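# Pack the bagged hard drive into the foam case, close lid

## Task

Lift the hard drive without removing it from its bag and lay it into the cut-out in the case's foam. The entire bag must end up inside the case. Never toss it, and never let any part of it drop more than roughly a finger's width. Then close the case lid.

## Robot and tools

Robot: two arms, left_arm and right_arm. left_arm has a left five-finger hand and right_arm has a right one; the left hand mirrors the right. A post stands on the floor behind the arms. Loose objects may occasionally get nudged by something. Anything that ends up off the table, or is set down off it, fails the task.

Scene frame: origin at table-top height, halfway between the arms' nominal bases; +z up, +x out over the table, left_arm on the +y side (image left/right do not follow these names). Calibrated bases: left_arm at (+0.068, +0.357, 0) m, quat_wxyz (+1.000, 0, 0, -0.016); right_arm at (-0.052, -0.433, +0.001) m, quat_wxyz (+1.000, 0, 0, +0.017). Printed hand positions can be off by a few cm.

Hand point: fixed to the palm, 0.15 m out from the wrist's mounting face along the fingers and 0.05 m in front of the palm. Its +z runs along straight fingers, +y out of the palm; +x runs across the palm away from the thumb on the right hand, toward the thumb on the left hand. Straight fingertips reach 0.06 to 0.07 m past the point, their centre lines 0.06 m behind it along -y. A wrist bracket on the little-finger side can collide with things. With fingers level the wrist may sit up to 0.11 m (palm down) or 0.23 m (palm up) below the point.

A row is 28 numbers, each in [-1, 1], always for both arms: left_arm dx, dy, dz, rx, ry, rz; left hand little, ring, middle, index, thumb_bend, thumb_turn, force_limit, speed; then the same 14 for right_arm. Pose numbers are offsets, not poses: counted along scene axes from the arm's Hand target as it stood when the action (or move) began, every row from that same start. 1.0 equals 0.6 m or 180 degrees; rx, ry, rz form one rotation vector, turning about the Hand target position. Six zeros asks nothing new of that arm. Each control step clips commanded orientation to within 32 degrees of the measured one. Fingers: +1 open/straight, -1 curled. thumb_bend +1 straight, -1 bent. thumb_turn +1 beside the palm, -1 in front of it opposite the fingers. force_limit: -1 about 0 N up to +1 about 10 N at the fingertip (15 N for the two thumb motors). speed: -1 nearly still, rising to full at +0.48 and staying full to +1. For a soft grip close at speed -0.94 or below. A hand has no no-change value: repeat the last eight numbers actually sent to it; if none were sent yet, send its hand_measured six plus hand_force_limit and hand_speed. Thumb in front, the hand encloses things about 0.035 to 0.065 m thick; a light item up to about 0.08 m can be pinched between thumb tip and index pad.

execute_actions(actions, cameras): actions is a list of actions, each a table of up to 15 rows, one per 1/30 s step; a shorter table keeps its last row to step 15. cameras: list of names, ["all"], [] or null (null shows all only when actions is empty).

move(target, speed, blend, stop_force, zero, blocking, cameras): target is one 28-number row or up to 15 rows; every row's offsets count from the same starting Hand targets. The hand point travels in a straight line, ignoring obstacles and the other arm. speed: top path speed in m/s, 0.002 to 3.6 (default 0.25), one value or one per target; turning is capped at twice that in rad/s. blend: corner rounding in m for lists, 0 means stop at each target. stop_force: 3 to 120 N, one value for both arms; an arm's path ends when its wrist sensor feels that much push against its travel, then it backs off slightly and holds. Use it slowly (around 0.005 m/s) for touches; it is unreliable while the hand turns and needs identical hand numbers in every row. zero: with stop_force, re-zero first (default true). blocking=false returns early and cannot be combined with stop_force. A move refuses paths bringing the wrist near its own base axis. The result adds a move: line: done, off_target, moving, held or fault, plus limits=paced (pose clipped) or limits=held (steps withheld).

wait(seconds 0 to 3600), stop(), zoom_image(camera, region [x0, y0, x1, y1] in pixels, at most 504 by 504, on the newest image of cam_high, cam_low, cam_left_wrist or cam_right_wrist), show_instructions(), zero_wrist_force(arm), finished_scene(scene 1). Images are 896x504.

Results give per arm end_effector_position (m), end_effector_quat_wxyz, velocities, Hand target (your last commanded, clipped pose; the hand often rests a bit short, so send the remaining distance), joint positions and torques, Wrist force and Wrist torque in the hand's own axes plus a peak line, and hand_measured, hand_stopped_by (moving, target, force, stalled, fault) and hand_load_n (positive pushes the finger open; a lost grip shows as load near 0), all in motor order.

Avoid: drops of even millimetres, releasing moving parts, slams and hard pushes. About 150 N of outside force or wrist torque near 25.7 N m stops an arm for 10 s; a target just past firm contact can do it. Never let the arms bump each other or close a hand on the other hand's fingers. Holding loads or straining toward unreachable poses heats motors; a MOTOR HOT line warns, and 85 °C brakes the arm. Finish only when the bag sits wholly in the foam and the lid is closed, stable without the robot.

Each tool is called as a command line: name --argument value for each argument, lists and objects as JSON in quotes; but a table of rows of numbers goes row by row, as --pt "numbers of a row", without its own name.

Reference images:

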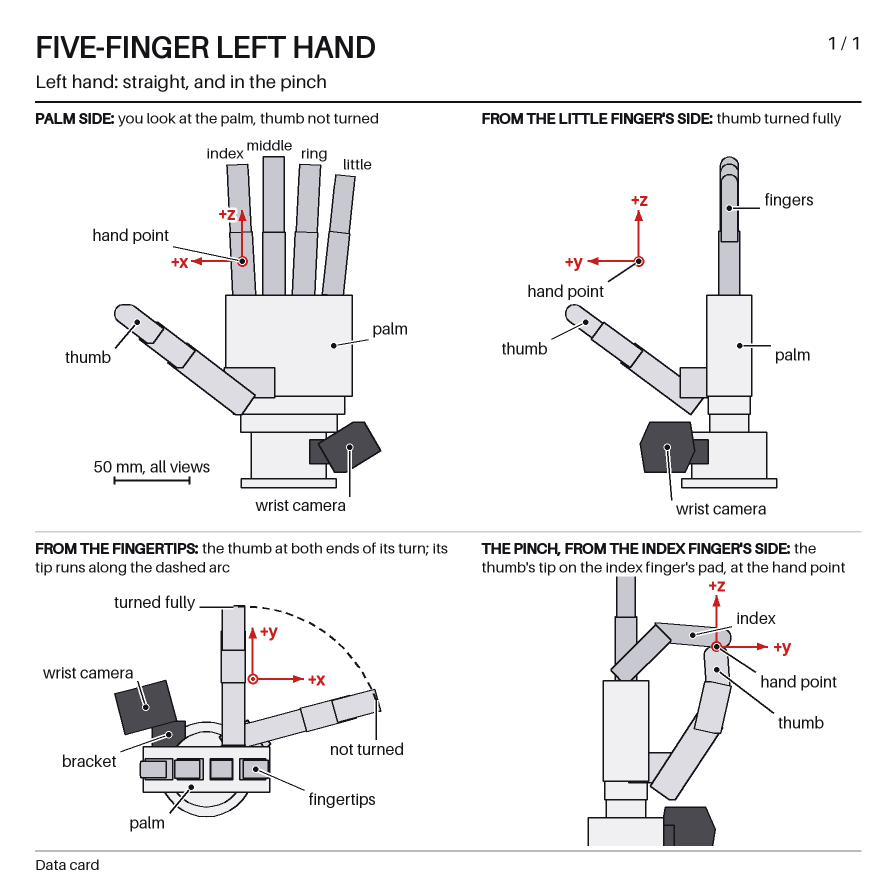

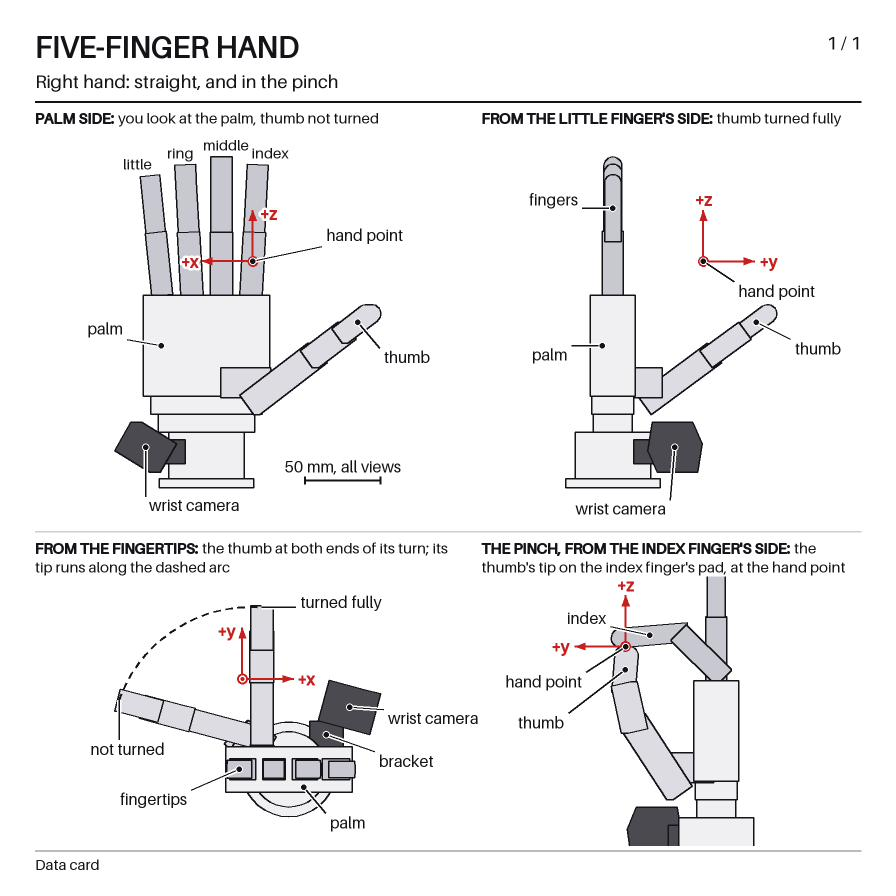

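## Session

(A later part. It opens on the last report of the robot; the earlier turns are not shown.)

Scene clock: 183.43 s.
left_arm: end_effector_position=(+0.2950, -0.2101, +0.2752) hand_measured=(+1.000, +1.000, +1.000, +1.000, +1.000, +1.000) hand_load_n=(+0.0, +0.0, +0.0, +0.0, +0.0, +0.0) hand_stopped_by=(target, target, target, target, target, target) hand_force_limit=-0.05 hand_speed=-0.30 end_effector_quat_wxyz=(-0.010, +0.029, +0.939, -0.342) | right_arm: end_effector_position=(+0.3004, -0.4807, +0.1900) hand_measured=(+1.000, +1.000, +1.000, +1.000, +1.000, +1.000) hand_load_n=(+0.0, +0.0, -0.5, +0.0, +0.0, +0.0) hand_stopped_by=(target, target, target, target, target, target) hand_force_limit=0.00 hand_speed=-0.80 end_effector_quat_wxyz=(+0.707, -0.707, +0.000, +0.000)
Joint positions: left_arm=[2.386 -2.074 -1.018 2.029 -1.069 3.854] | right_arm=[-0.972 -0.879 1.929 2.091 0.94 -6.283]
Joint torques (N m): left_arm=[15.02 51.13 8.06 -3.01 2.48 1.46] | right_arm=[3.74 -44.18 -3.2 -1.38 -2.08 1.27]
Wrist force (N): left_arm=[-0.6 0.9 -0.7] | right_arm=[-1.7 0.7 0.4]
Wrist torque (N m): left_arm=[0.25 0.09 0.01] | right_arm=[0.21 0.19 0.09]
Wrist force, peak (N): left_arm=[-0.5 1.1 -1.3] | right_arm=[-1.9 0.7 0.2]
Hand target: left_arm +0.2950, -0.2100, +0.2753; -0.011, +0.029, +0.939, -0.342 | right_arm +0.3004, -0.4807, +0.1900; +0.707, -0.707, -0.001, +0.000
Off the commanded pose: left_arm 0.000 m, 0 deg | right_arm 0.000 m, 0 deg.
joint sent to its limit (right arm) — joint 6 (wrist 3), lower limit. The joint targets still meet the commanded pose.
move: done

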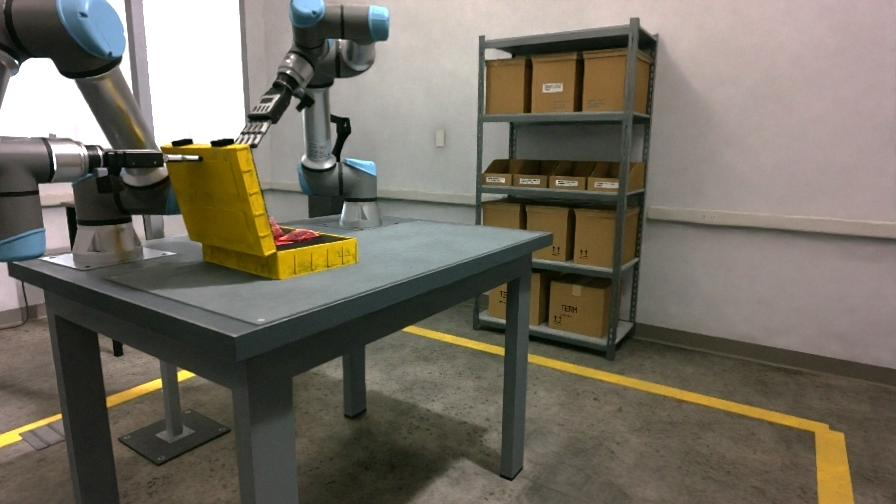

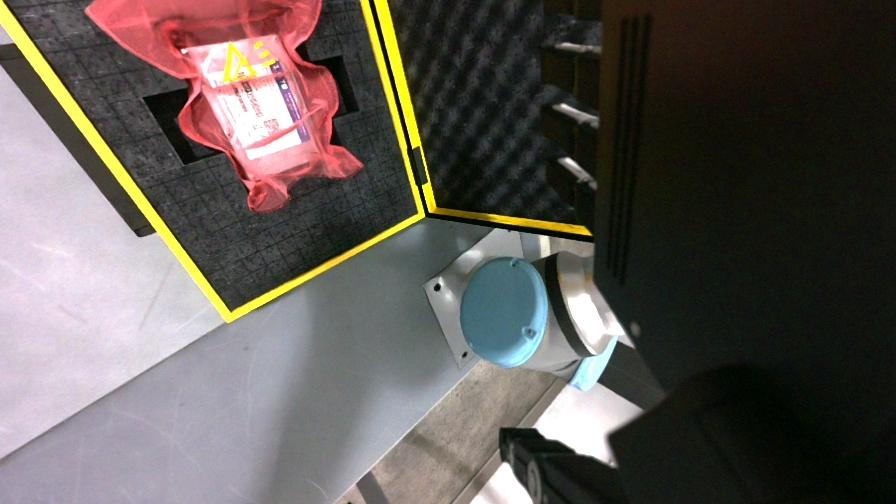

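move --target '[0,0,0,0,0,0,1,1,1,1,1,1,-0.05,-0.3,0,0.085,0,0,0,0,1,1,1,1,1,1,0,-0.8]' --speed 0.015 --stop_force 5 --cameras '["cam_low","cam_left_wrist","cam_right_wrist"]'

zoom_image --camera "cam_low" --region '[50, 80, 400, 300]'

Scene clock: 188.47 s.
left_arm: end_effector_position=(+0.2950, -0.2100, +0.2753) hand_measured=(+1.000, +1.000, +1.000, +1.000, +1.000, +1.000) hand_load_n=(+0.0, +0.0, +0.0, +0.0, +0.0, +0.0) hand_stopped_by=(target, target, target, target, target, target) hand_force_limit=-0.05 hand_speed=-0.30 end_effector_quat_wxyz=(-0.011, +0.029, +0.939, -0.342) | right_arm: end_effector_position=(+0.3004, -0.4297, +0.1900) hand_measured=(+1.000, +1.000, +1.000, +1.000, +1.000, +1.000) hand_load_n=(+0.0, +0.0, +0.0, +0.0, +0.0, +0.0) hand_stopped_by=(target, target, target, target, target, target) hand_force_limit=0.00 hand_speed=-0.80 end_effector_quat_wxyz=(+0.707, -0.707, +0.000, +0.000)
Joint positions: left_arm=[2.387 -2.073 -1.018 2.029 -1.069 3.854] | right_arm=[-0.902 -0.916 2.019 2.038 0.87 -6.283]
Joint torques (N m): left_arm=[14.23 52.99 9.62 -3.03 2.37 -0.39] | right_arm=[-6.65 -23.52 -12.77 3.38 2.56 1.14]
Wrist force (N): left_arm=[-0.5 1.0 -0.8] | right_arm=[-1.5 -0.3 0.4]
Wrist torque (N m): left_arm=[0.27 0.07 0.01] | right_arm=[0.20 0.22 0.09]
Wrist force, peak (N): left_arm=[-0.8 1.1 -0.7] | right_arm=[-1.6 -1.2 -0.8]
Hand target: left_arm +0.2950, -0.2100, +0.2753; -0.011, +0.029, +0.939, -0.342 | right_arm +0.3004, -0.4297, +0.1900; +0.707, -0.707, -0.001, +0.000
Off the commanded pose: left_arm 0.000 m, 0 deg | right_arm 0.000 m, 0 deg.
joint sent to its limit (right arm) — joint 6 (wrist 3), lower limit. The joint targets still meet the commanded pose.
move: done

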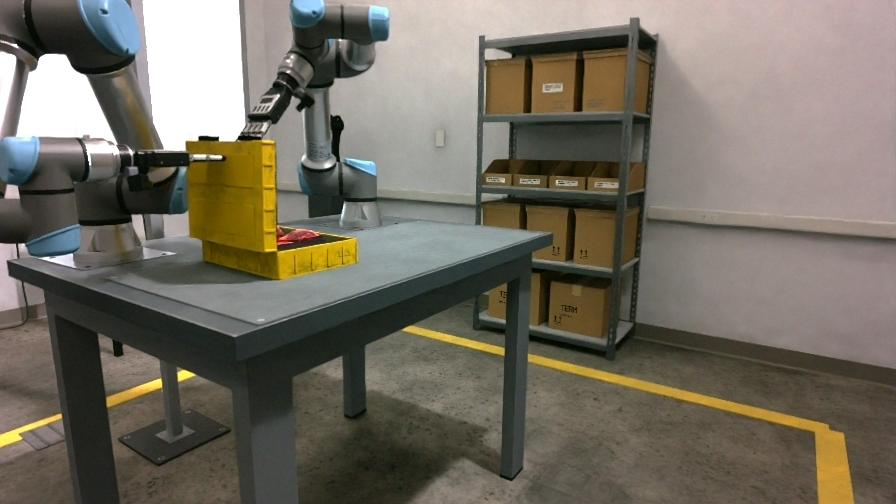

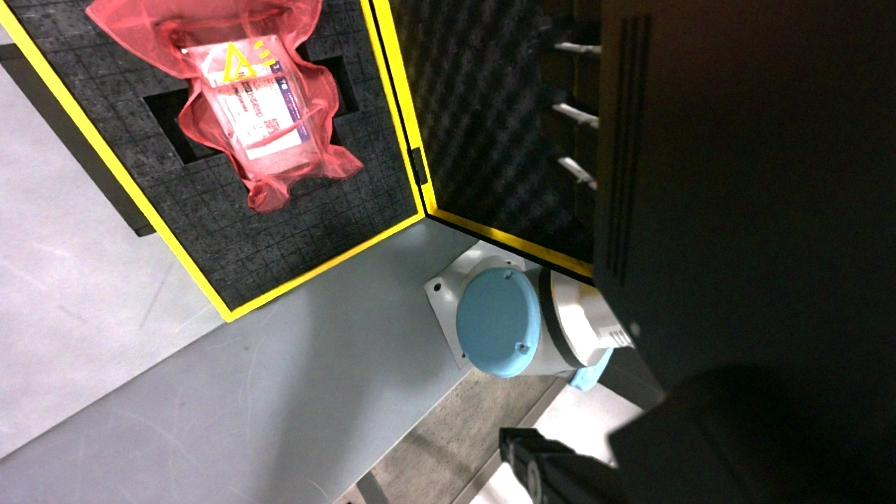

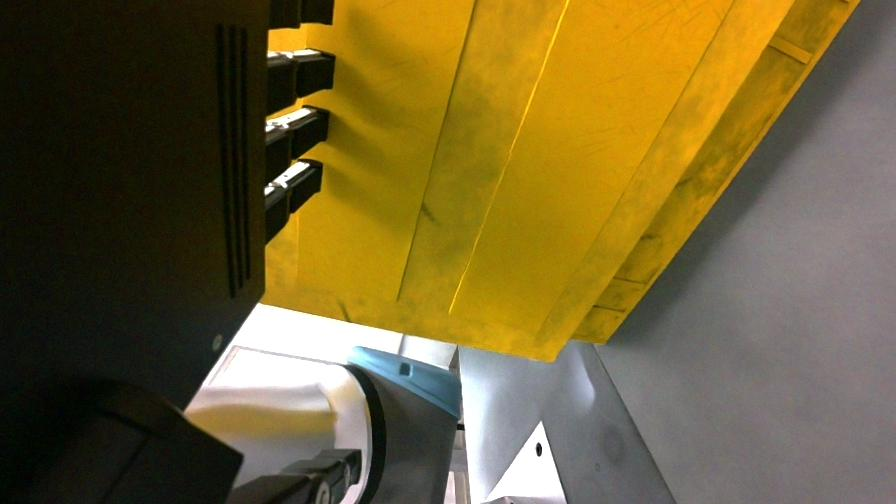

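Scaled by 1.440 from the camera's image (finer frame: 1280x720).

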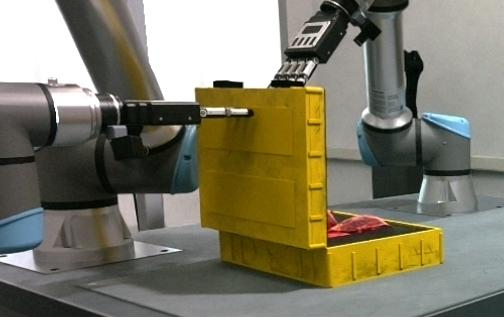

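move --target '[0,0,0,0,0,0,1,1,1,1,1,1,-0.05,-0.3,0,0.0167,0,0,0,0,1,1,1,1,1,1,0,-0.8]' --speed 0.01 --stop_force 5 --cameras '["cam_low","cam_left_wrist"]'

zoom_image --camera "cam_low" --region '[150, 80, 350, 300]'

Scene clock: 190.83 s.
left_arm: end_effector_position=(+0.2950, -0.2100, +0.2753) hand_measured=(+1.000, +1.000, +1.000, +1.000, +1.000, +1.000) hand_load_n=(+0.0, +0.0, +0.0, +0.0, +0.0, +0.0) hand_stopped_by=(target, target, target, target, target, target) hand_force_limit=-0.05 hand_speed=-0.30 end_effector_quat_wxyz=(-0.011, +0.029, +0.939, -0.342) | right_arm: end_effector_position=(+0.3004, -0.4196, +0.1900) hand_measured=(+1.000, +1.000, +1.000, +1.000, +1.000, +1.000) hand_load_n=(+0.0, +0.0, +0.0, +0.0, +0.0, +0.0) hand_stopped_by=(target, target, target, target, target, target) hand_force_limit=0.00 hand_speed=-0.80 end_effector_quat_wxyz=(+0.707, -0.707, +0.000, +0.000)
Joint positions: left_arm=[2.387 -2.073 -1.018 2.029 -1.069 3.854] | right_arm=[-0.887 -0.923 2.036 2.028 0.855 -6.283]
Joint torques (N m): left_arm=[13.92 52.64 9.54 -2.95 2.27 -0.51] | right_arm=[-6.85 -28.29 -13.15 3.09 2.49 1.25]
Wrist force (N): left_arm=[-0.6 0.9 -0.6] | right_arm=[-1.2 -0.5 0.1]
Wrist torque (N m): left_arm=[0.24 0.09 0.00] | right_arm=[0.20 0.20 0.10]
Wrist force, peak (N): left_arm=[-0.7 1.1 -0.6] | right_arm=[-1.6 -0.2 0.3]
Hand target: left_arm +0.2950, -0.2100, +0.2753; -0.011, +0.029, +0.939, -0.342 | right_arm +0.3004, -0.4196, +0.1900; +0.707, -0.707, -0.001, +0.000
Off the commanded pose: left_arm 0.000 m, 0 deg | right_arm 0.000 m, 0 deg.
joint sent to its limit (right arm) — joint 6 (wrist 3), lower limit. The joint targets still meet the commanded pose.
move: done

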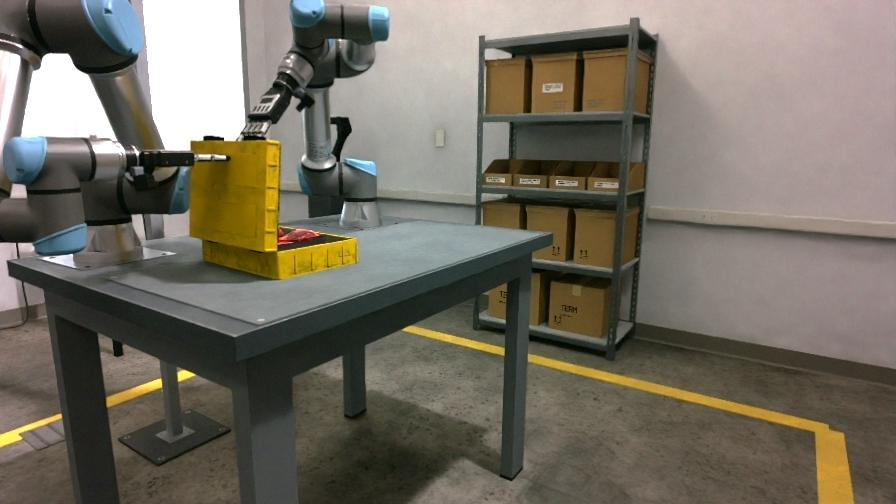

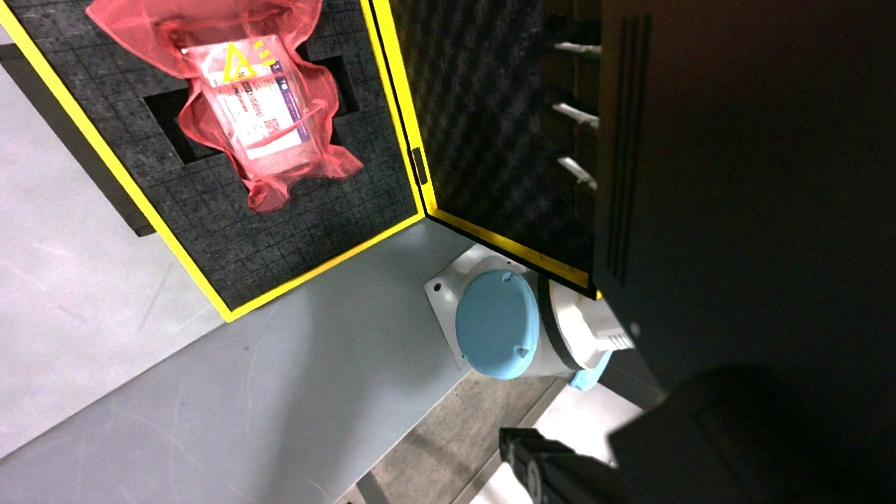

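Scaled by 2.291 from the camera's image (finer frame: 1280x720).

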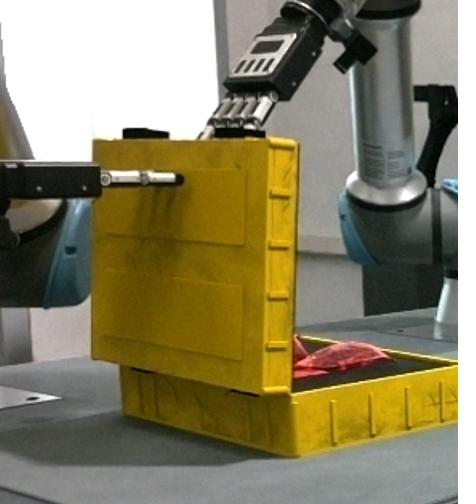

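move --target '[0,0,0,0,0,0,1,1,1,1,1,1,-0.05,-0.3,0,0.01,0,0,0,0,1,1,1,1,1,1,0,-0.8]' --speed 0.01 --stop_force 5 --cameras '["cam_low","cam_left_wrist"]'

zoom_image --camera "cam_low" --region '[150, 80, 350, 300]'

Scene clock: 192.67 s.
left_arm: end_effector_position=(+0.2950, -0.2100, +0.2753) hand_measured=(+1.000, +1.000, +1.000, +1.000, +1.000, +1.000) hand_load_n=(+0.0, +0.0, -0.5, +0.0, +0.0, +0.0) hand_stopped_by=(target, target, target, target, target, target) hand_force_limit=-0.05 hand_speed=-0.30 end_effector_quat_wxyz=(-0.011, +0.029, +0.939, -0.342) | right_arm: end_effector_position=(+0.3004, -0.4136, +0.1900) hand_measured=(+1.000, +1.000, +1.000, +1.000, +1.000, +1.000) hand_load_n=(+0.0, +0.0, +0.0, +0.0, +0.0, +0.0) hand_stopped_by=(target, target, target, target, target, target) hand_force_limit=0.00 hand_speed=-0.80 end_effector_quat_wxyz=(+0.707, -0.707, +0.000, +0.000)
Joint positions: left_arm=[2.387 -2.073 -1.018 2.029 -1.069 3.854] | right_arm=[-0.878 -0.926 2.045 2.023 0.846 -6.283]
Joint torques (N m): left_arm=[14.62 52.25 9.79 -3.18 2.33 -0.58] | right_arm=[-6.6 -30.3 -12.27 3.03 2.43 1.17]
Wrist force (N): left_arm=[-0.6 0.9 -0.6] | right_arm=[-1.1 -0.2 0.2]
Wrist torque (N m): left_arm=[0.24 0.09 0.01] | right_arm=[0.20 0.18 0.12]
Wrist force, peak (N): left_arm=[-0.7 1.1 -0.8] | right_arm=[-1.3 -0.6 0.0]
Hand target: left_arm +0.2950, -0.2100, +0.2753; -0.011, +0.029, +0.939, -0.342 | right_arm +0.3004, -0.4136, +0.1900; +0.707, -0.707, -0.001, +0.000
Off the commanded pose: left_arm 0.000 m, 0 deg | right_arm 0.000 m, 0 deg.
joint sent to its limit (right arm) — joint 6 (wrist 3), lower limit. The joint targets still meet the commanded pose.
move: done

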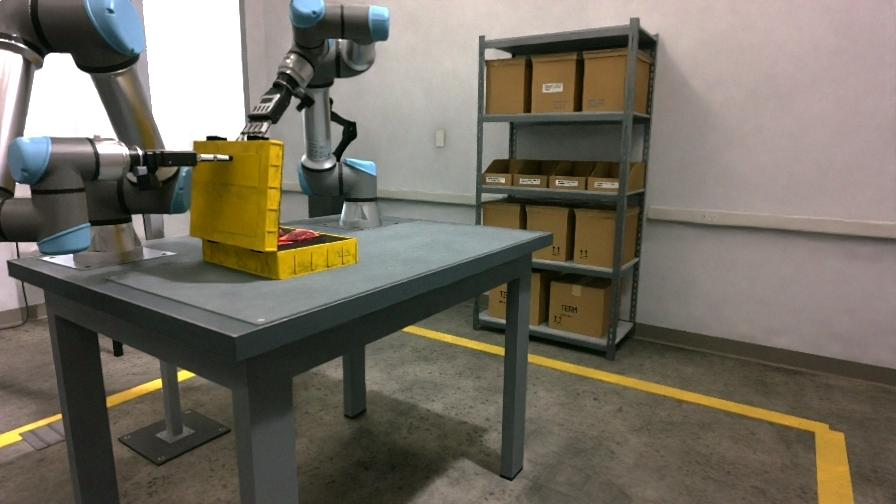

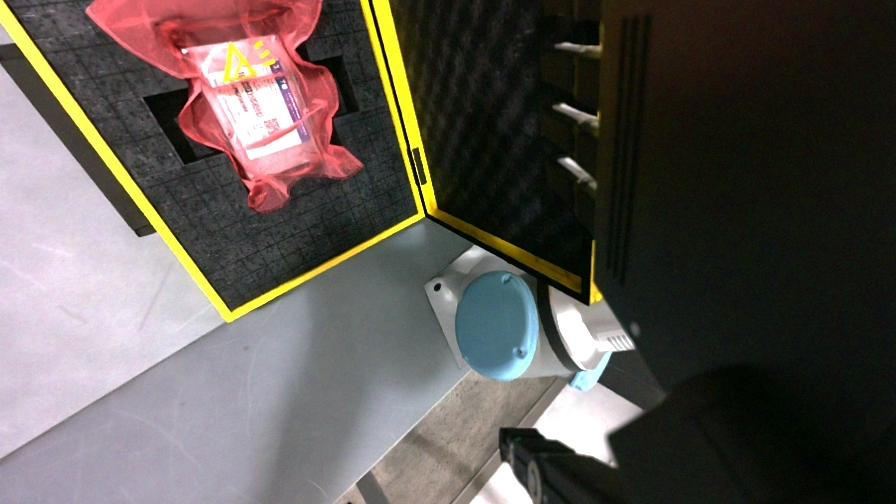

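Scaled by 2.291 from the camera's image (finer frame: 1280x720).

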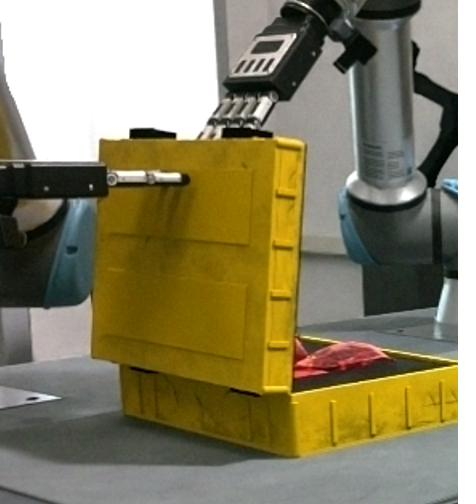

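move --target '[0,0,0,0,0,0,1,1,1,1,1,1,-0.05,-0.3,0,0.01,0,0,0,0,1,1,1,1,1,1,0,-0.8]' --speed 0.01 --stop_force 5 --cameras '["cam_low","cam_left_wrist"]'

zoom_image --camera "cam_low" --region '[150, 80, 350, 300]'

Scene clock: 196.47 s.
left_arm: end_effector_position=(+0.2950, -0.2100, +0.2753) hand_measured=(+1.000, +1.000, +1.000, +1.000, +1.000, +1.000) hand_load_n=(+0.0, +0.0, +0.0, +0.0, +0.0, +0.0) hand_stopped_by=(target, target, target, target, target, target) hand_force_limit=-0.05 hand_speed=-0.30 end_effector_quat_wxyz=(-0.011, +0.029, +0.939, -0.342) | right_arm: end_effector_position=(+0.3004, -0.4076, +0.1900) hand_measured=(+1.000, +1.000, +1.000, +1.000, +1.000, +1.000) hand_load_n=(+0.0, +0.0, +0.0, +0.0, +0.0, +0.0) hand_stopped_by=(target, target, target, target, target, target) hand_force_limit=0.00 hand_speed=-0.80 end_effector_quat_wxyz=(+0.707, -0.707, +0.000, +0.000)
Joint positions: left_arm=[2.387 -2.073 -1.018 2.029 -1.069 3.854] | right_arm=[-0.868 -0.93 2.054 2.017 0.836 -6.283]
Joint torques (N m): left_arm=[14.37 52.74 10.97 -3.12 2.26 -0.52] | right_arm=[-6.82 -30.34 -12.14 3.09 2.57 1.18]
Wrist force (N): left_arm=[-0.4 0.9 -0.5] | right_arm=[-1.1 -0.1 0.1]
Wrist torque (N m): left_arm=[0.24 0.07 0.02] | right_arm=[0.21 0.18 0.12]
Wrist force, peak (N): left_arm=[-0.7 0.8 -0.9] | right_arm=[-1.2 -0.3 0.2]
Hand target: left_arm +0.2950, -0.2100, +0.2753; -0.011, +0.029, +0.939, -0.342 | right_arm +0.3004, -0.4076, +0.1900; +0.707, -0.707, -0.001, +0.000
Off the commanded pose: left_arm 0.000 m, 0 deg | right_arm 0.000 m, 0 deg.
joint sent to its limit (right arm) — joint 6 (wrist 3), lower limit. The joint targets still meet the commanded pose.
move: done

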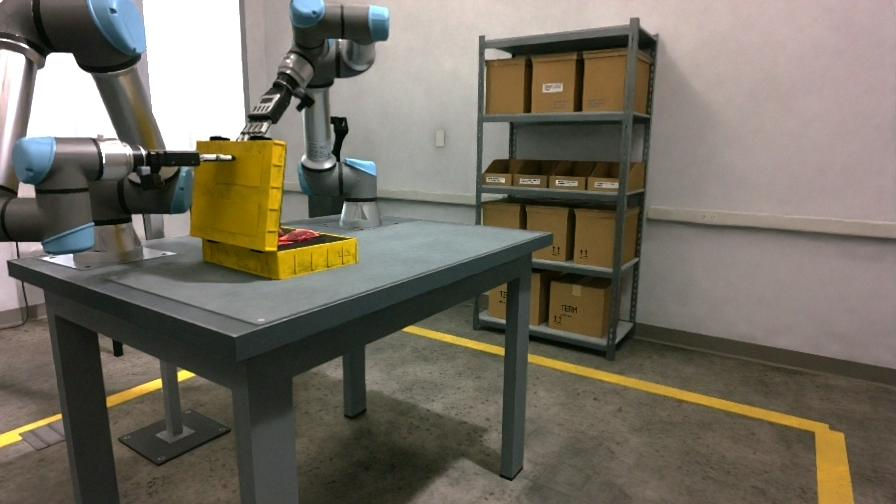

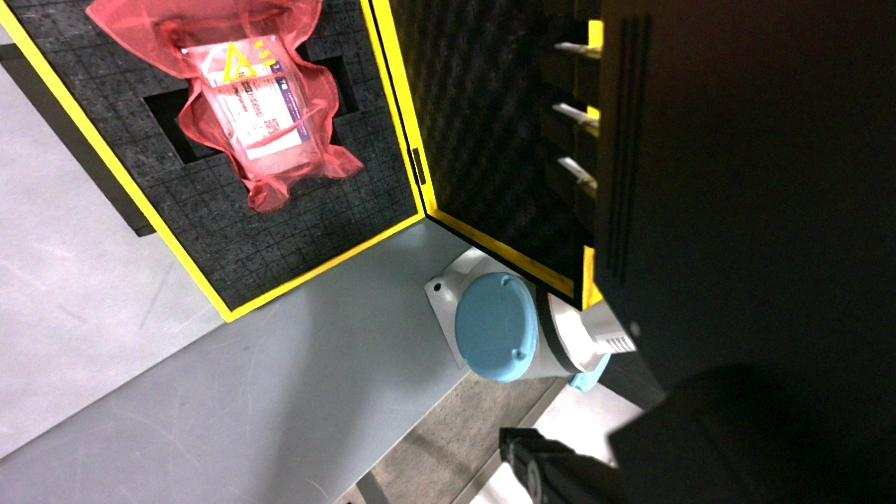

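Scaled by 2.291 from the camera's image (finer frame: 1280x720).

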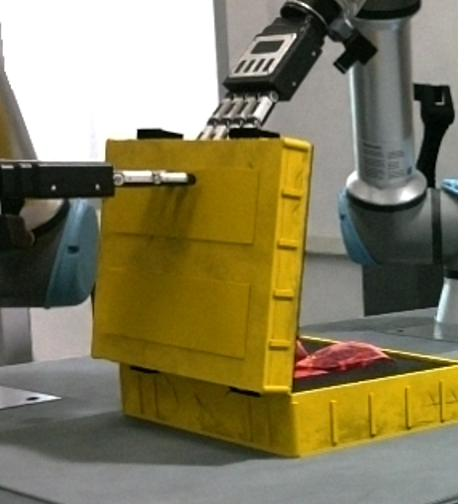

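move --target '[0,0,0,0,0,0,1,1,1,1,1,1,-0.05,-0.3,0,0.01,0,0,0,0,1,1,1,1,1,1,0,-0.8]' --speed 0.01 --stop_force 5 --cameras '["cam_low","cam_left_wrist"]'

zoom_image --camera "cam_low" --region '[150, 80, 350, 300]'

zoom_image --camera "cam_left_wrist" --region '[500, 0, 660, 320]'

Scene clock: 198.33 s.
left_arm: end_effector_position=(+0.2950, -0.2100, +0.2753) hand_measured=(+1.000, +1.000, +1.000, +1.000, +1.000, +1.000) hand_load_n=(+0.0, -2.0, -2.0, -3.0, +0.0, +0.0) hand_stopped_by=(target, target, target, target, target, target) hand_force_limit=-0.05 hand_speed=-0.30 end_effector_quat_wxyz=(-0.011, +0.029, +0.939, -0.342) | right_arm: end_effector_position=(+0.3004, -0.4041, +0.1900) hand_measured=(+1.000, +1.000, +1.000, +1.000, +1.000, +1.000) hand_load_n=(+0.0, +0.0, +0.0, +0.0, -0.5, -0.5) hand_stopped_by=(target, target, target, target, target, target) hand_force_limit=0.00 hand_speed=-0.80 end_effector_quat_wxyz=(+0.707, -0.707, +0.000, +0.000)
Joint positions: left_arm=[2.387 -2.073 -1.018 2.029 -1.069 3.854] | right_arm=[-0.863 -0.932 2.06 2.014 0.83 -6.283]
Joint torques (N m): left_arm=[9.16 52.54 11.12 1.14 2.22 -0.45] | right_arm=[-5.87 -20.23 -12.74 3.05 2.76 1.2]
Wrist force (N): left_arm=[-0.8 6.5 1.0] | right_arm=[0.0 0.1 -2.9]
Wrist torque (N m): left_arm=[0.18 0.15 -0.12] | right_arm=[0.42 0.24 0.19]
Wrist force, peak (N): left_arm=[-0.2 9.0 -2.4] | right_arm=[0.1 0.0 -6.3]
Hand target: left_arm +0.2950, -0.2100, +0.2753; -0.011, +0.029, +0.939, -0.342 | right_arm +0.3004, -0.4041, +0.1900; +0.707, -0.707, +0.000, +0.000 (not the last commanded pose)
Off the commanded pose: left_arm 0.000 m, 0 deg | right_arm 0.002 m, 0 deg.
joint at its limit (right arm) — joint 6 (wrist 3), lower limit.
move: contact (right_arm)

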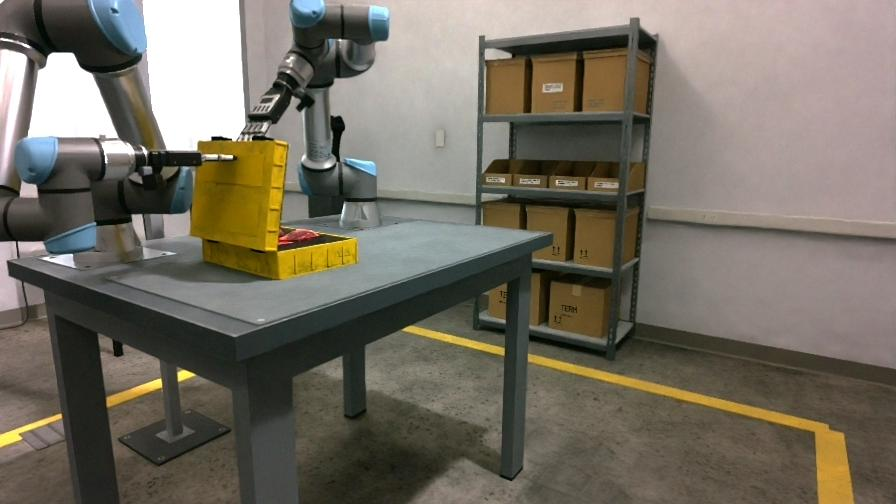

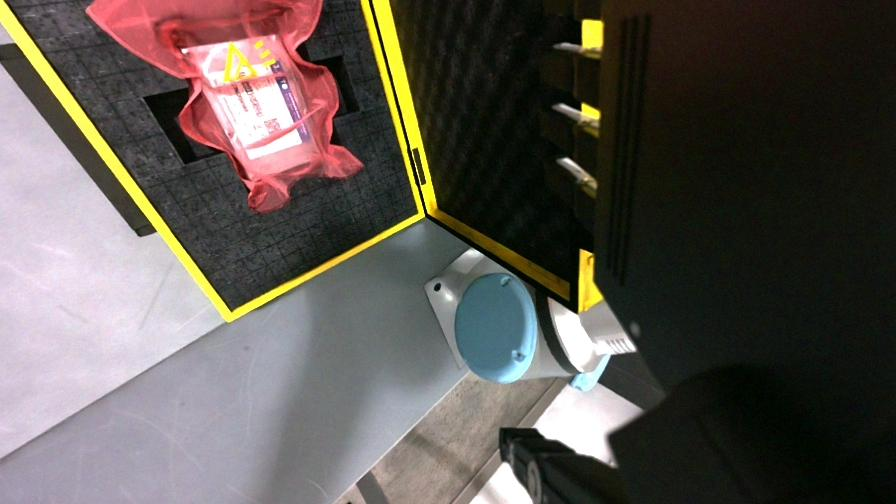

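Scaled by 2.291 from the camera's image (finer frame: 1280x720).

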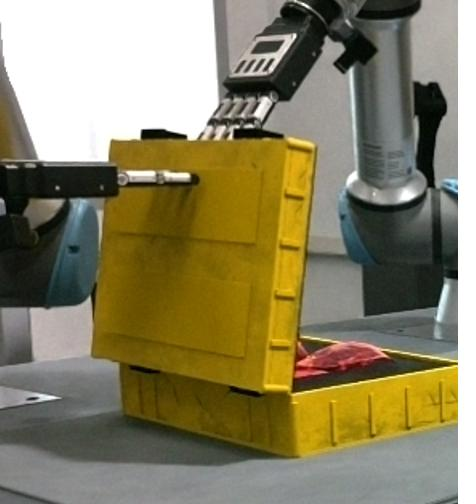

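Scaled by 1.575 from the camera's image (finer frame: 1280x720).

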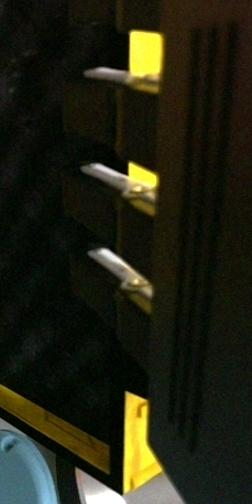

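move --pt "0.0018 0.0285 -0.0065 0 0 0 1 1 1 1 1 1 -0.05 -0.3 0.0015 0.022 -0.002 0 0 0 1 1 1 1 1 1 0 -0.8" --pt "0.0035 0.057 -0.0152 0 0 0 1 1 1 1 1 1 -0.05 -0.3 0.003 0.049 -0.005 0 0 0 1 1 1 1 1 1 0 -0.8" --speed 0.015 --blend '[0.003,0]' --cameras '["cam_low","cam_left_wrist"]'

zoom_image --camera "cam_low" --region '[150, 80, 350, 300]'

Scene clock: 202.50 s.
left_arm: end_effector_position=(+0.2972, -0.1757, +0.2662) hand_measured=(+1.000, +1.000, +1.000, +1.000, +1.000, +1.000) hand_load_n=(+0.0, +0.0, +0.0, -0.5, +0.0, +0.0) hand_stopped_by=(target, target, target, target, target, target) hand_force_limit=-0.05 hand_speed=-0.30 end_effector_quat_wxyz=(-0.011, +0.029, +0.939, -0.342) | right_arm: end_effector_position=(+0.3022, -0.3746, +0.1869) hand_measured=(+1.000, +1.000, +1.000, +1.000, +1.000, +1.000) hand_load_n=(+0.0, +0.0, +0.0, +0.0, +0.0, +0.0) hand_stopped_by=(target, target, target, target, target, target) hand_force_limit=0.00 hand_speed=-0.80 end_effector_quat_wxyz=(+0.707, -0.707, +0.000, +0.000)
Joint positions: left_arm=[2.44 -1.998 -1.159 2.068 -1.043 3.908] | right_arm=[-0.81 -0.939 2.096 1.984 0.778 -6.283]
Joint torques (N m): left_arm=[-2.55 29.95 25.57 -0.84 1.59 -0.61] | right_arm=[-5.36 -40.83 -7.71 -0.08 0.7 1.44]
Wrist force (N): left_arm=[-0.5 1.2 -0.3] | right_arm=[-0.9 0.0 -0.2]
Wrist torque (N m): left_arm=[0.16 0.07 -0.04] | right_arm=[0.22 0.19 0.14]
Wrist force, peak (N): left_arm=[-0.7 6.8 0.9] | right_arm=[-0.3 0.0 -3.1]
Hand target: left_arm +0.2971, -0.1758, +0.2661; -0.011, +0.029, +0.939, -0.342 | right_arm +0.3022, -0.3747, +0.1870; +0.707, -0.707, +0.000, +0.000
Off the commanded pose: left_arm 0.000 m, 0 deg | right_arm 0.000 m, 0 deg.
joint at its limit (right arm) — joint 6 (wrist 3), lower limit.
move: done

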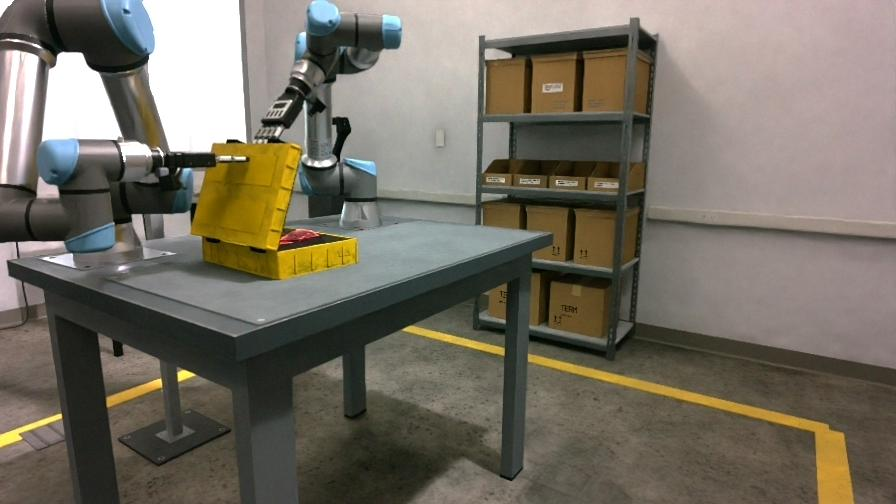

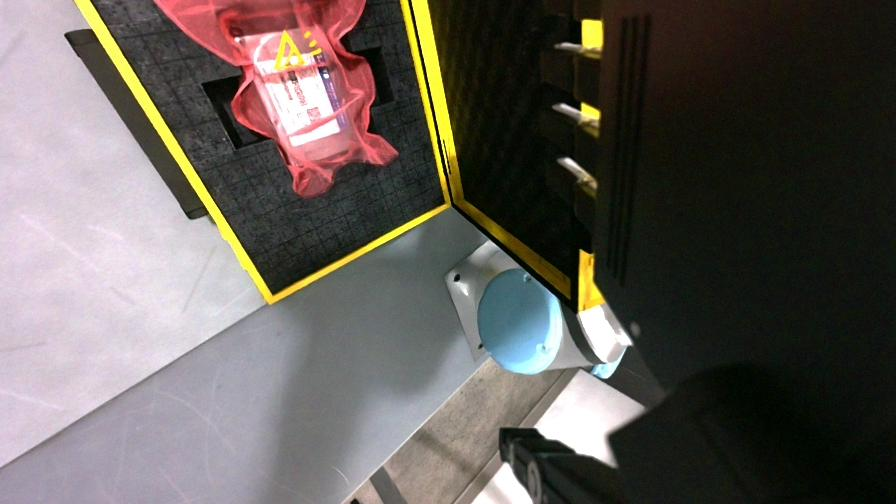

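Scaled by 2.291 from the camera's image (finer frame: 1280x720).

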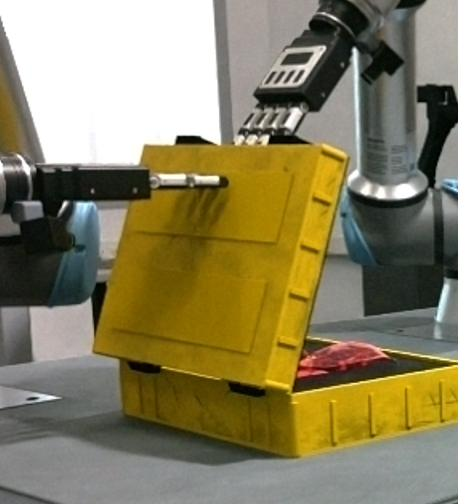

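move --pt "0.0035 0.0565 -0.0283 0 0 0 1 1 1 1 1 1 -0.05 -0.3 0 -0.02 0 0 0 0 1 1 1 1 1 1 0 -0.8" --pt "0.0067 0.1107 -0.0665 0 0 0 1 1 1 1 1 1 -0.05 -0.3 0 -0.08 0.03 0 0 0 1 1 1 1 1 1 0 -0.8" --speed 0.02 --blend '[0.005,0]' --cameras '["cam_low","cam_left_wrist"]'

zoom_image --camera "cam_low" --region '[150, 80, 350, 300]'

Scene clock: 208.80 s.
left_arm: end_effector_position=(+0.3012, -0.1093, +0.2262) hand_measured=(+1.000, +1.000, +1.000, +1.000, +1.000, +1.000) hand_load_n=(+0.0, -0.5, +0.0, -0.5, +0.0, -0.5) hand_stopped_by=(target, target, target, target, target, target) hand_force_limit=-0.05 hand_speed=-0.30 end_effector_quat_wxyz=(-0.010, +0.029, +0.939, -0.342) | right_arm: end_effector_position=(+0.3022, -0.4228, +0.2051) hand_measured=(+1.000, +1.000, +1.000, +1.000, +1.000, +1.000) hand_load_n=(+0.0, +0.0, +0.0, +0.0, +0.0, +0.0) hand_stopped_by=(target, target, target, target, target, target) hand_force_limit=0.00 hand_speed=-0.80 end_effector_quat_wxyz=(+0.707, -0.707, +0.000, +0.000)
Joint positions: left_arm=[2.56 -1.884 -1.436 2.164 -0.991 4.035] | right_arm=[-0.888 -0.954 2.026 2.069 0.856 -6.283]
Joint torques (N m): left_arm=[-7.86 29.25 24.74 -1.99 1.38 -0.76] | right_arm=[3.64 -37.97 -3.3 -0.99 -0.58 -1.09]
Wrist force (N): left_arm=[-0.6 0.4 -0.5] | right_arm=[-1.6 0.2 0.6]
Wrist torque (N m): left_arm=[0.13 0.10 -0.04] | right_arm=[0.21 0.21 0.10]
Wrist force, peak (N): left_arm=[0.1 2.1 -0.5] | right_arm=[-1.6 0.2 0.6]
Hand target: left_arm +0.3011, -0.1094, +0.2262; -0.011, +0.029, +0.939, -0.342 | right_arm +0.3022, -0.4227, +0.2050; +0.707, -0.707, +0.000, +0.000
Off the commanded pose: left_arm 0.000 m, 0 deg | right_arm 0.000 m, 0 deg.
joint sent to its limit (right arm) — joint 6 (wrist 3), lower limit. The joint targets still meet the commanded pose.
move: done

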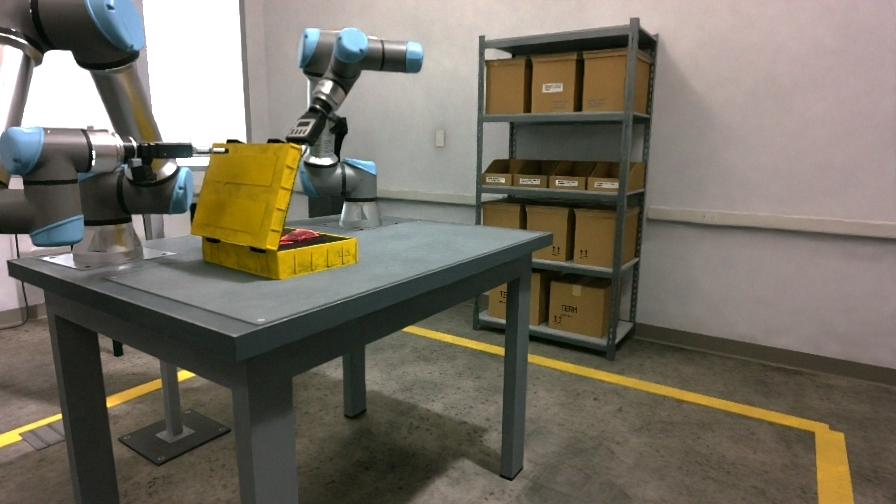

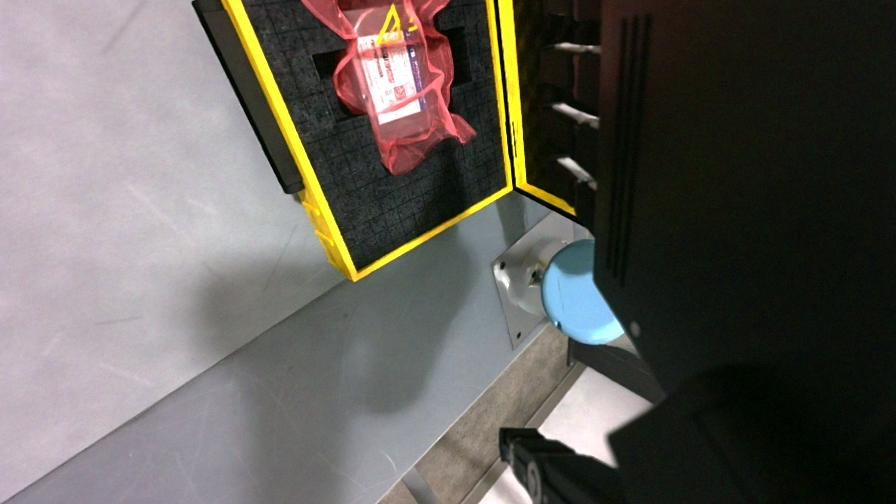

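Scaled by 2.291 from the camera's image (finer frame: 1280x720).

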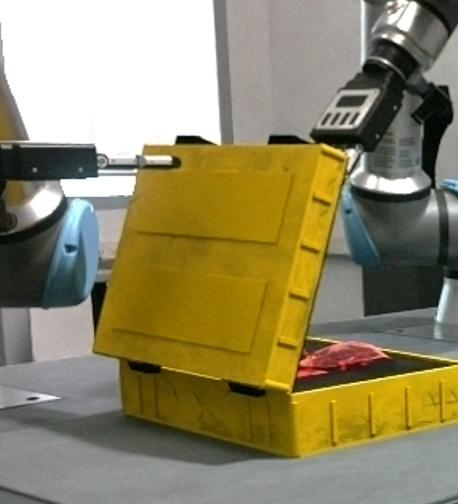

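move --pt "-0.0058 -0.0968 0.0612 0 0 0 1 1 1 1 1 1 -0.05 -0.3 0 0.03 -0.03 0 0 0 1 1 1 1 1 1 0 -0.8" --pt "-0.0058 -0.0968 0.0612 0 0 0 1 1 1 1 1 1 -0.05 -0.3 0 0.08 -0.03 0 0 0 1 1 1 1 1 1 0 -0.8" --speed '[0.03,0.015]' --cameras '["cam_low","cam_left_wrist"]'

zoom_image --camera "cam_low" --region '[150, 80, 350, 300]'

Scene clock: 215.03 s.
left_arm: end_effector_position=(+0.2977, -0.1675, +0.2630) hand_measured=(+1.000, +1.000, +1.000, +1.000, +1.000, +1.000) hand_load_n=(+0.0, +0.0, +0.0, +0.0, +0.0, +0.0) hand_stopped_by=(target, target, target, target, target, target) hand_force_limit=-0.05 hand_speed=-0.30 end_effector_quat_wxyz=(-0.011, +0.029, +0.939, -0.342) | right_arm: end_effector_position=(+0.3022, -0.3745, +0.1870) hand_measured=(+1.000, +1.000, +1.000, +1.000, +1.000, +1.000) hand_load_n=(+0.0, +0.0, +0.0, +0.0, +0.0, +0.0) hand_stopped_by=(target, target, target, target, target, target) hand_force_limit=0.00 hand_speed=-0.80 end_effector_quat_wxyz=(+0.707, -0.707, +0.000, +0.000)
Joint positions: left_arm=[2.454 -1.982 -1.192 2.078 -1.037 3.922] | right_arm=[-0.81 -0.939 2.096 1.984 0.778 -6.283]
Joint torques (N m): left_arm=[14.82 48.38 8.97 0.57 2.53 1.51] | right_arm=[-5.54 -38.04 -8.23 -0.58 -0.23 0.97]
Wrist force (N): left_arm=[-0.5 0.4 -0.6] | right_arm=[-1.5 0.2 0.4]
Wrist torque (N m): left_arm=[0.13 0.06 0.09] | right_arm=[0.20 0.21 0.11]
Wrist force, peak (N): left_arm=[-0.6 0.7 -0.7] | right_arm=[-1.8 0.2 0.7]
Hand target: left_arm +0.2977, -0.1675, +0.2630; -0.011, +0.029, +0.939, -0.342 | right_arm +0.3022, -0.3747, +0.1870; +0.707, -0.707, +0.000, +0.000
Off the commanded pose: left_arm 0.000 m, 0 deg | right_arm 0.000 m, 0 deg.
joint at its limit (right arm) — joint 6 (wrist 3), lower limit.
move: done

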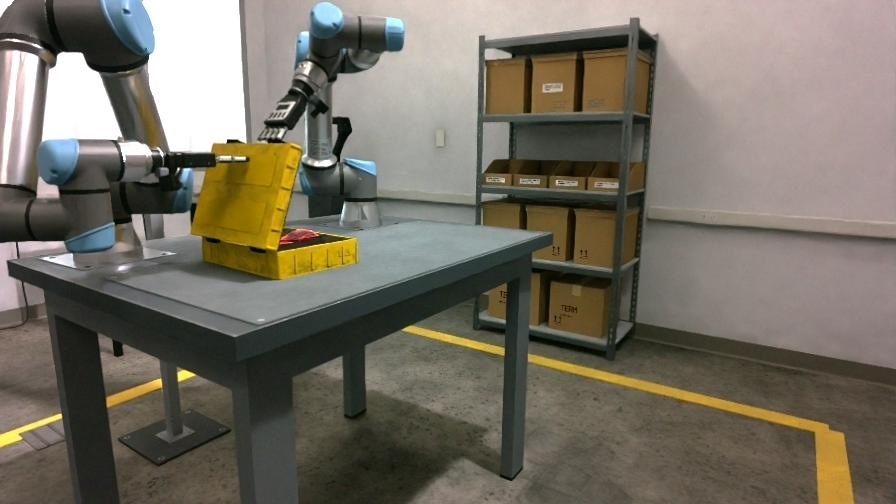

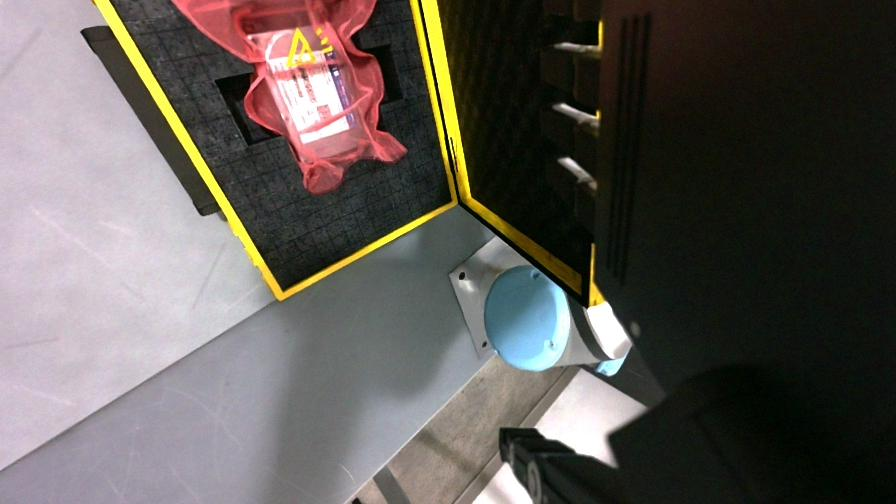

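Scaled by 2.291 from the camera's image (finer frame: 1280x720).

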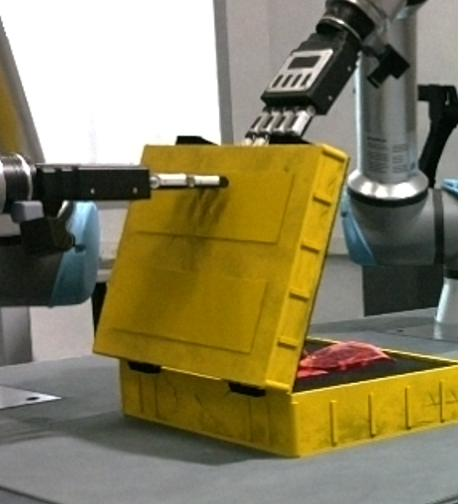

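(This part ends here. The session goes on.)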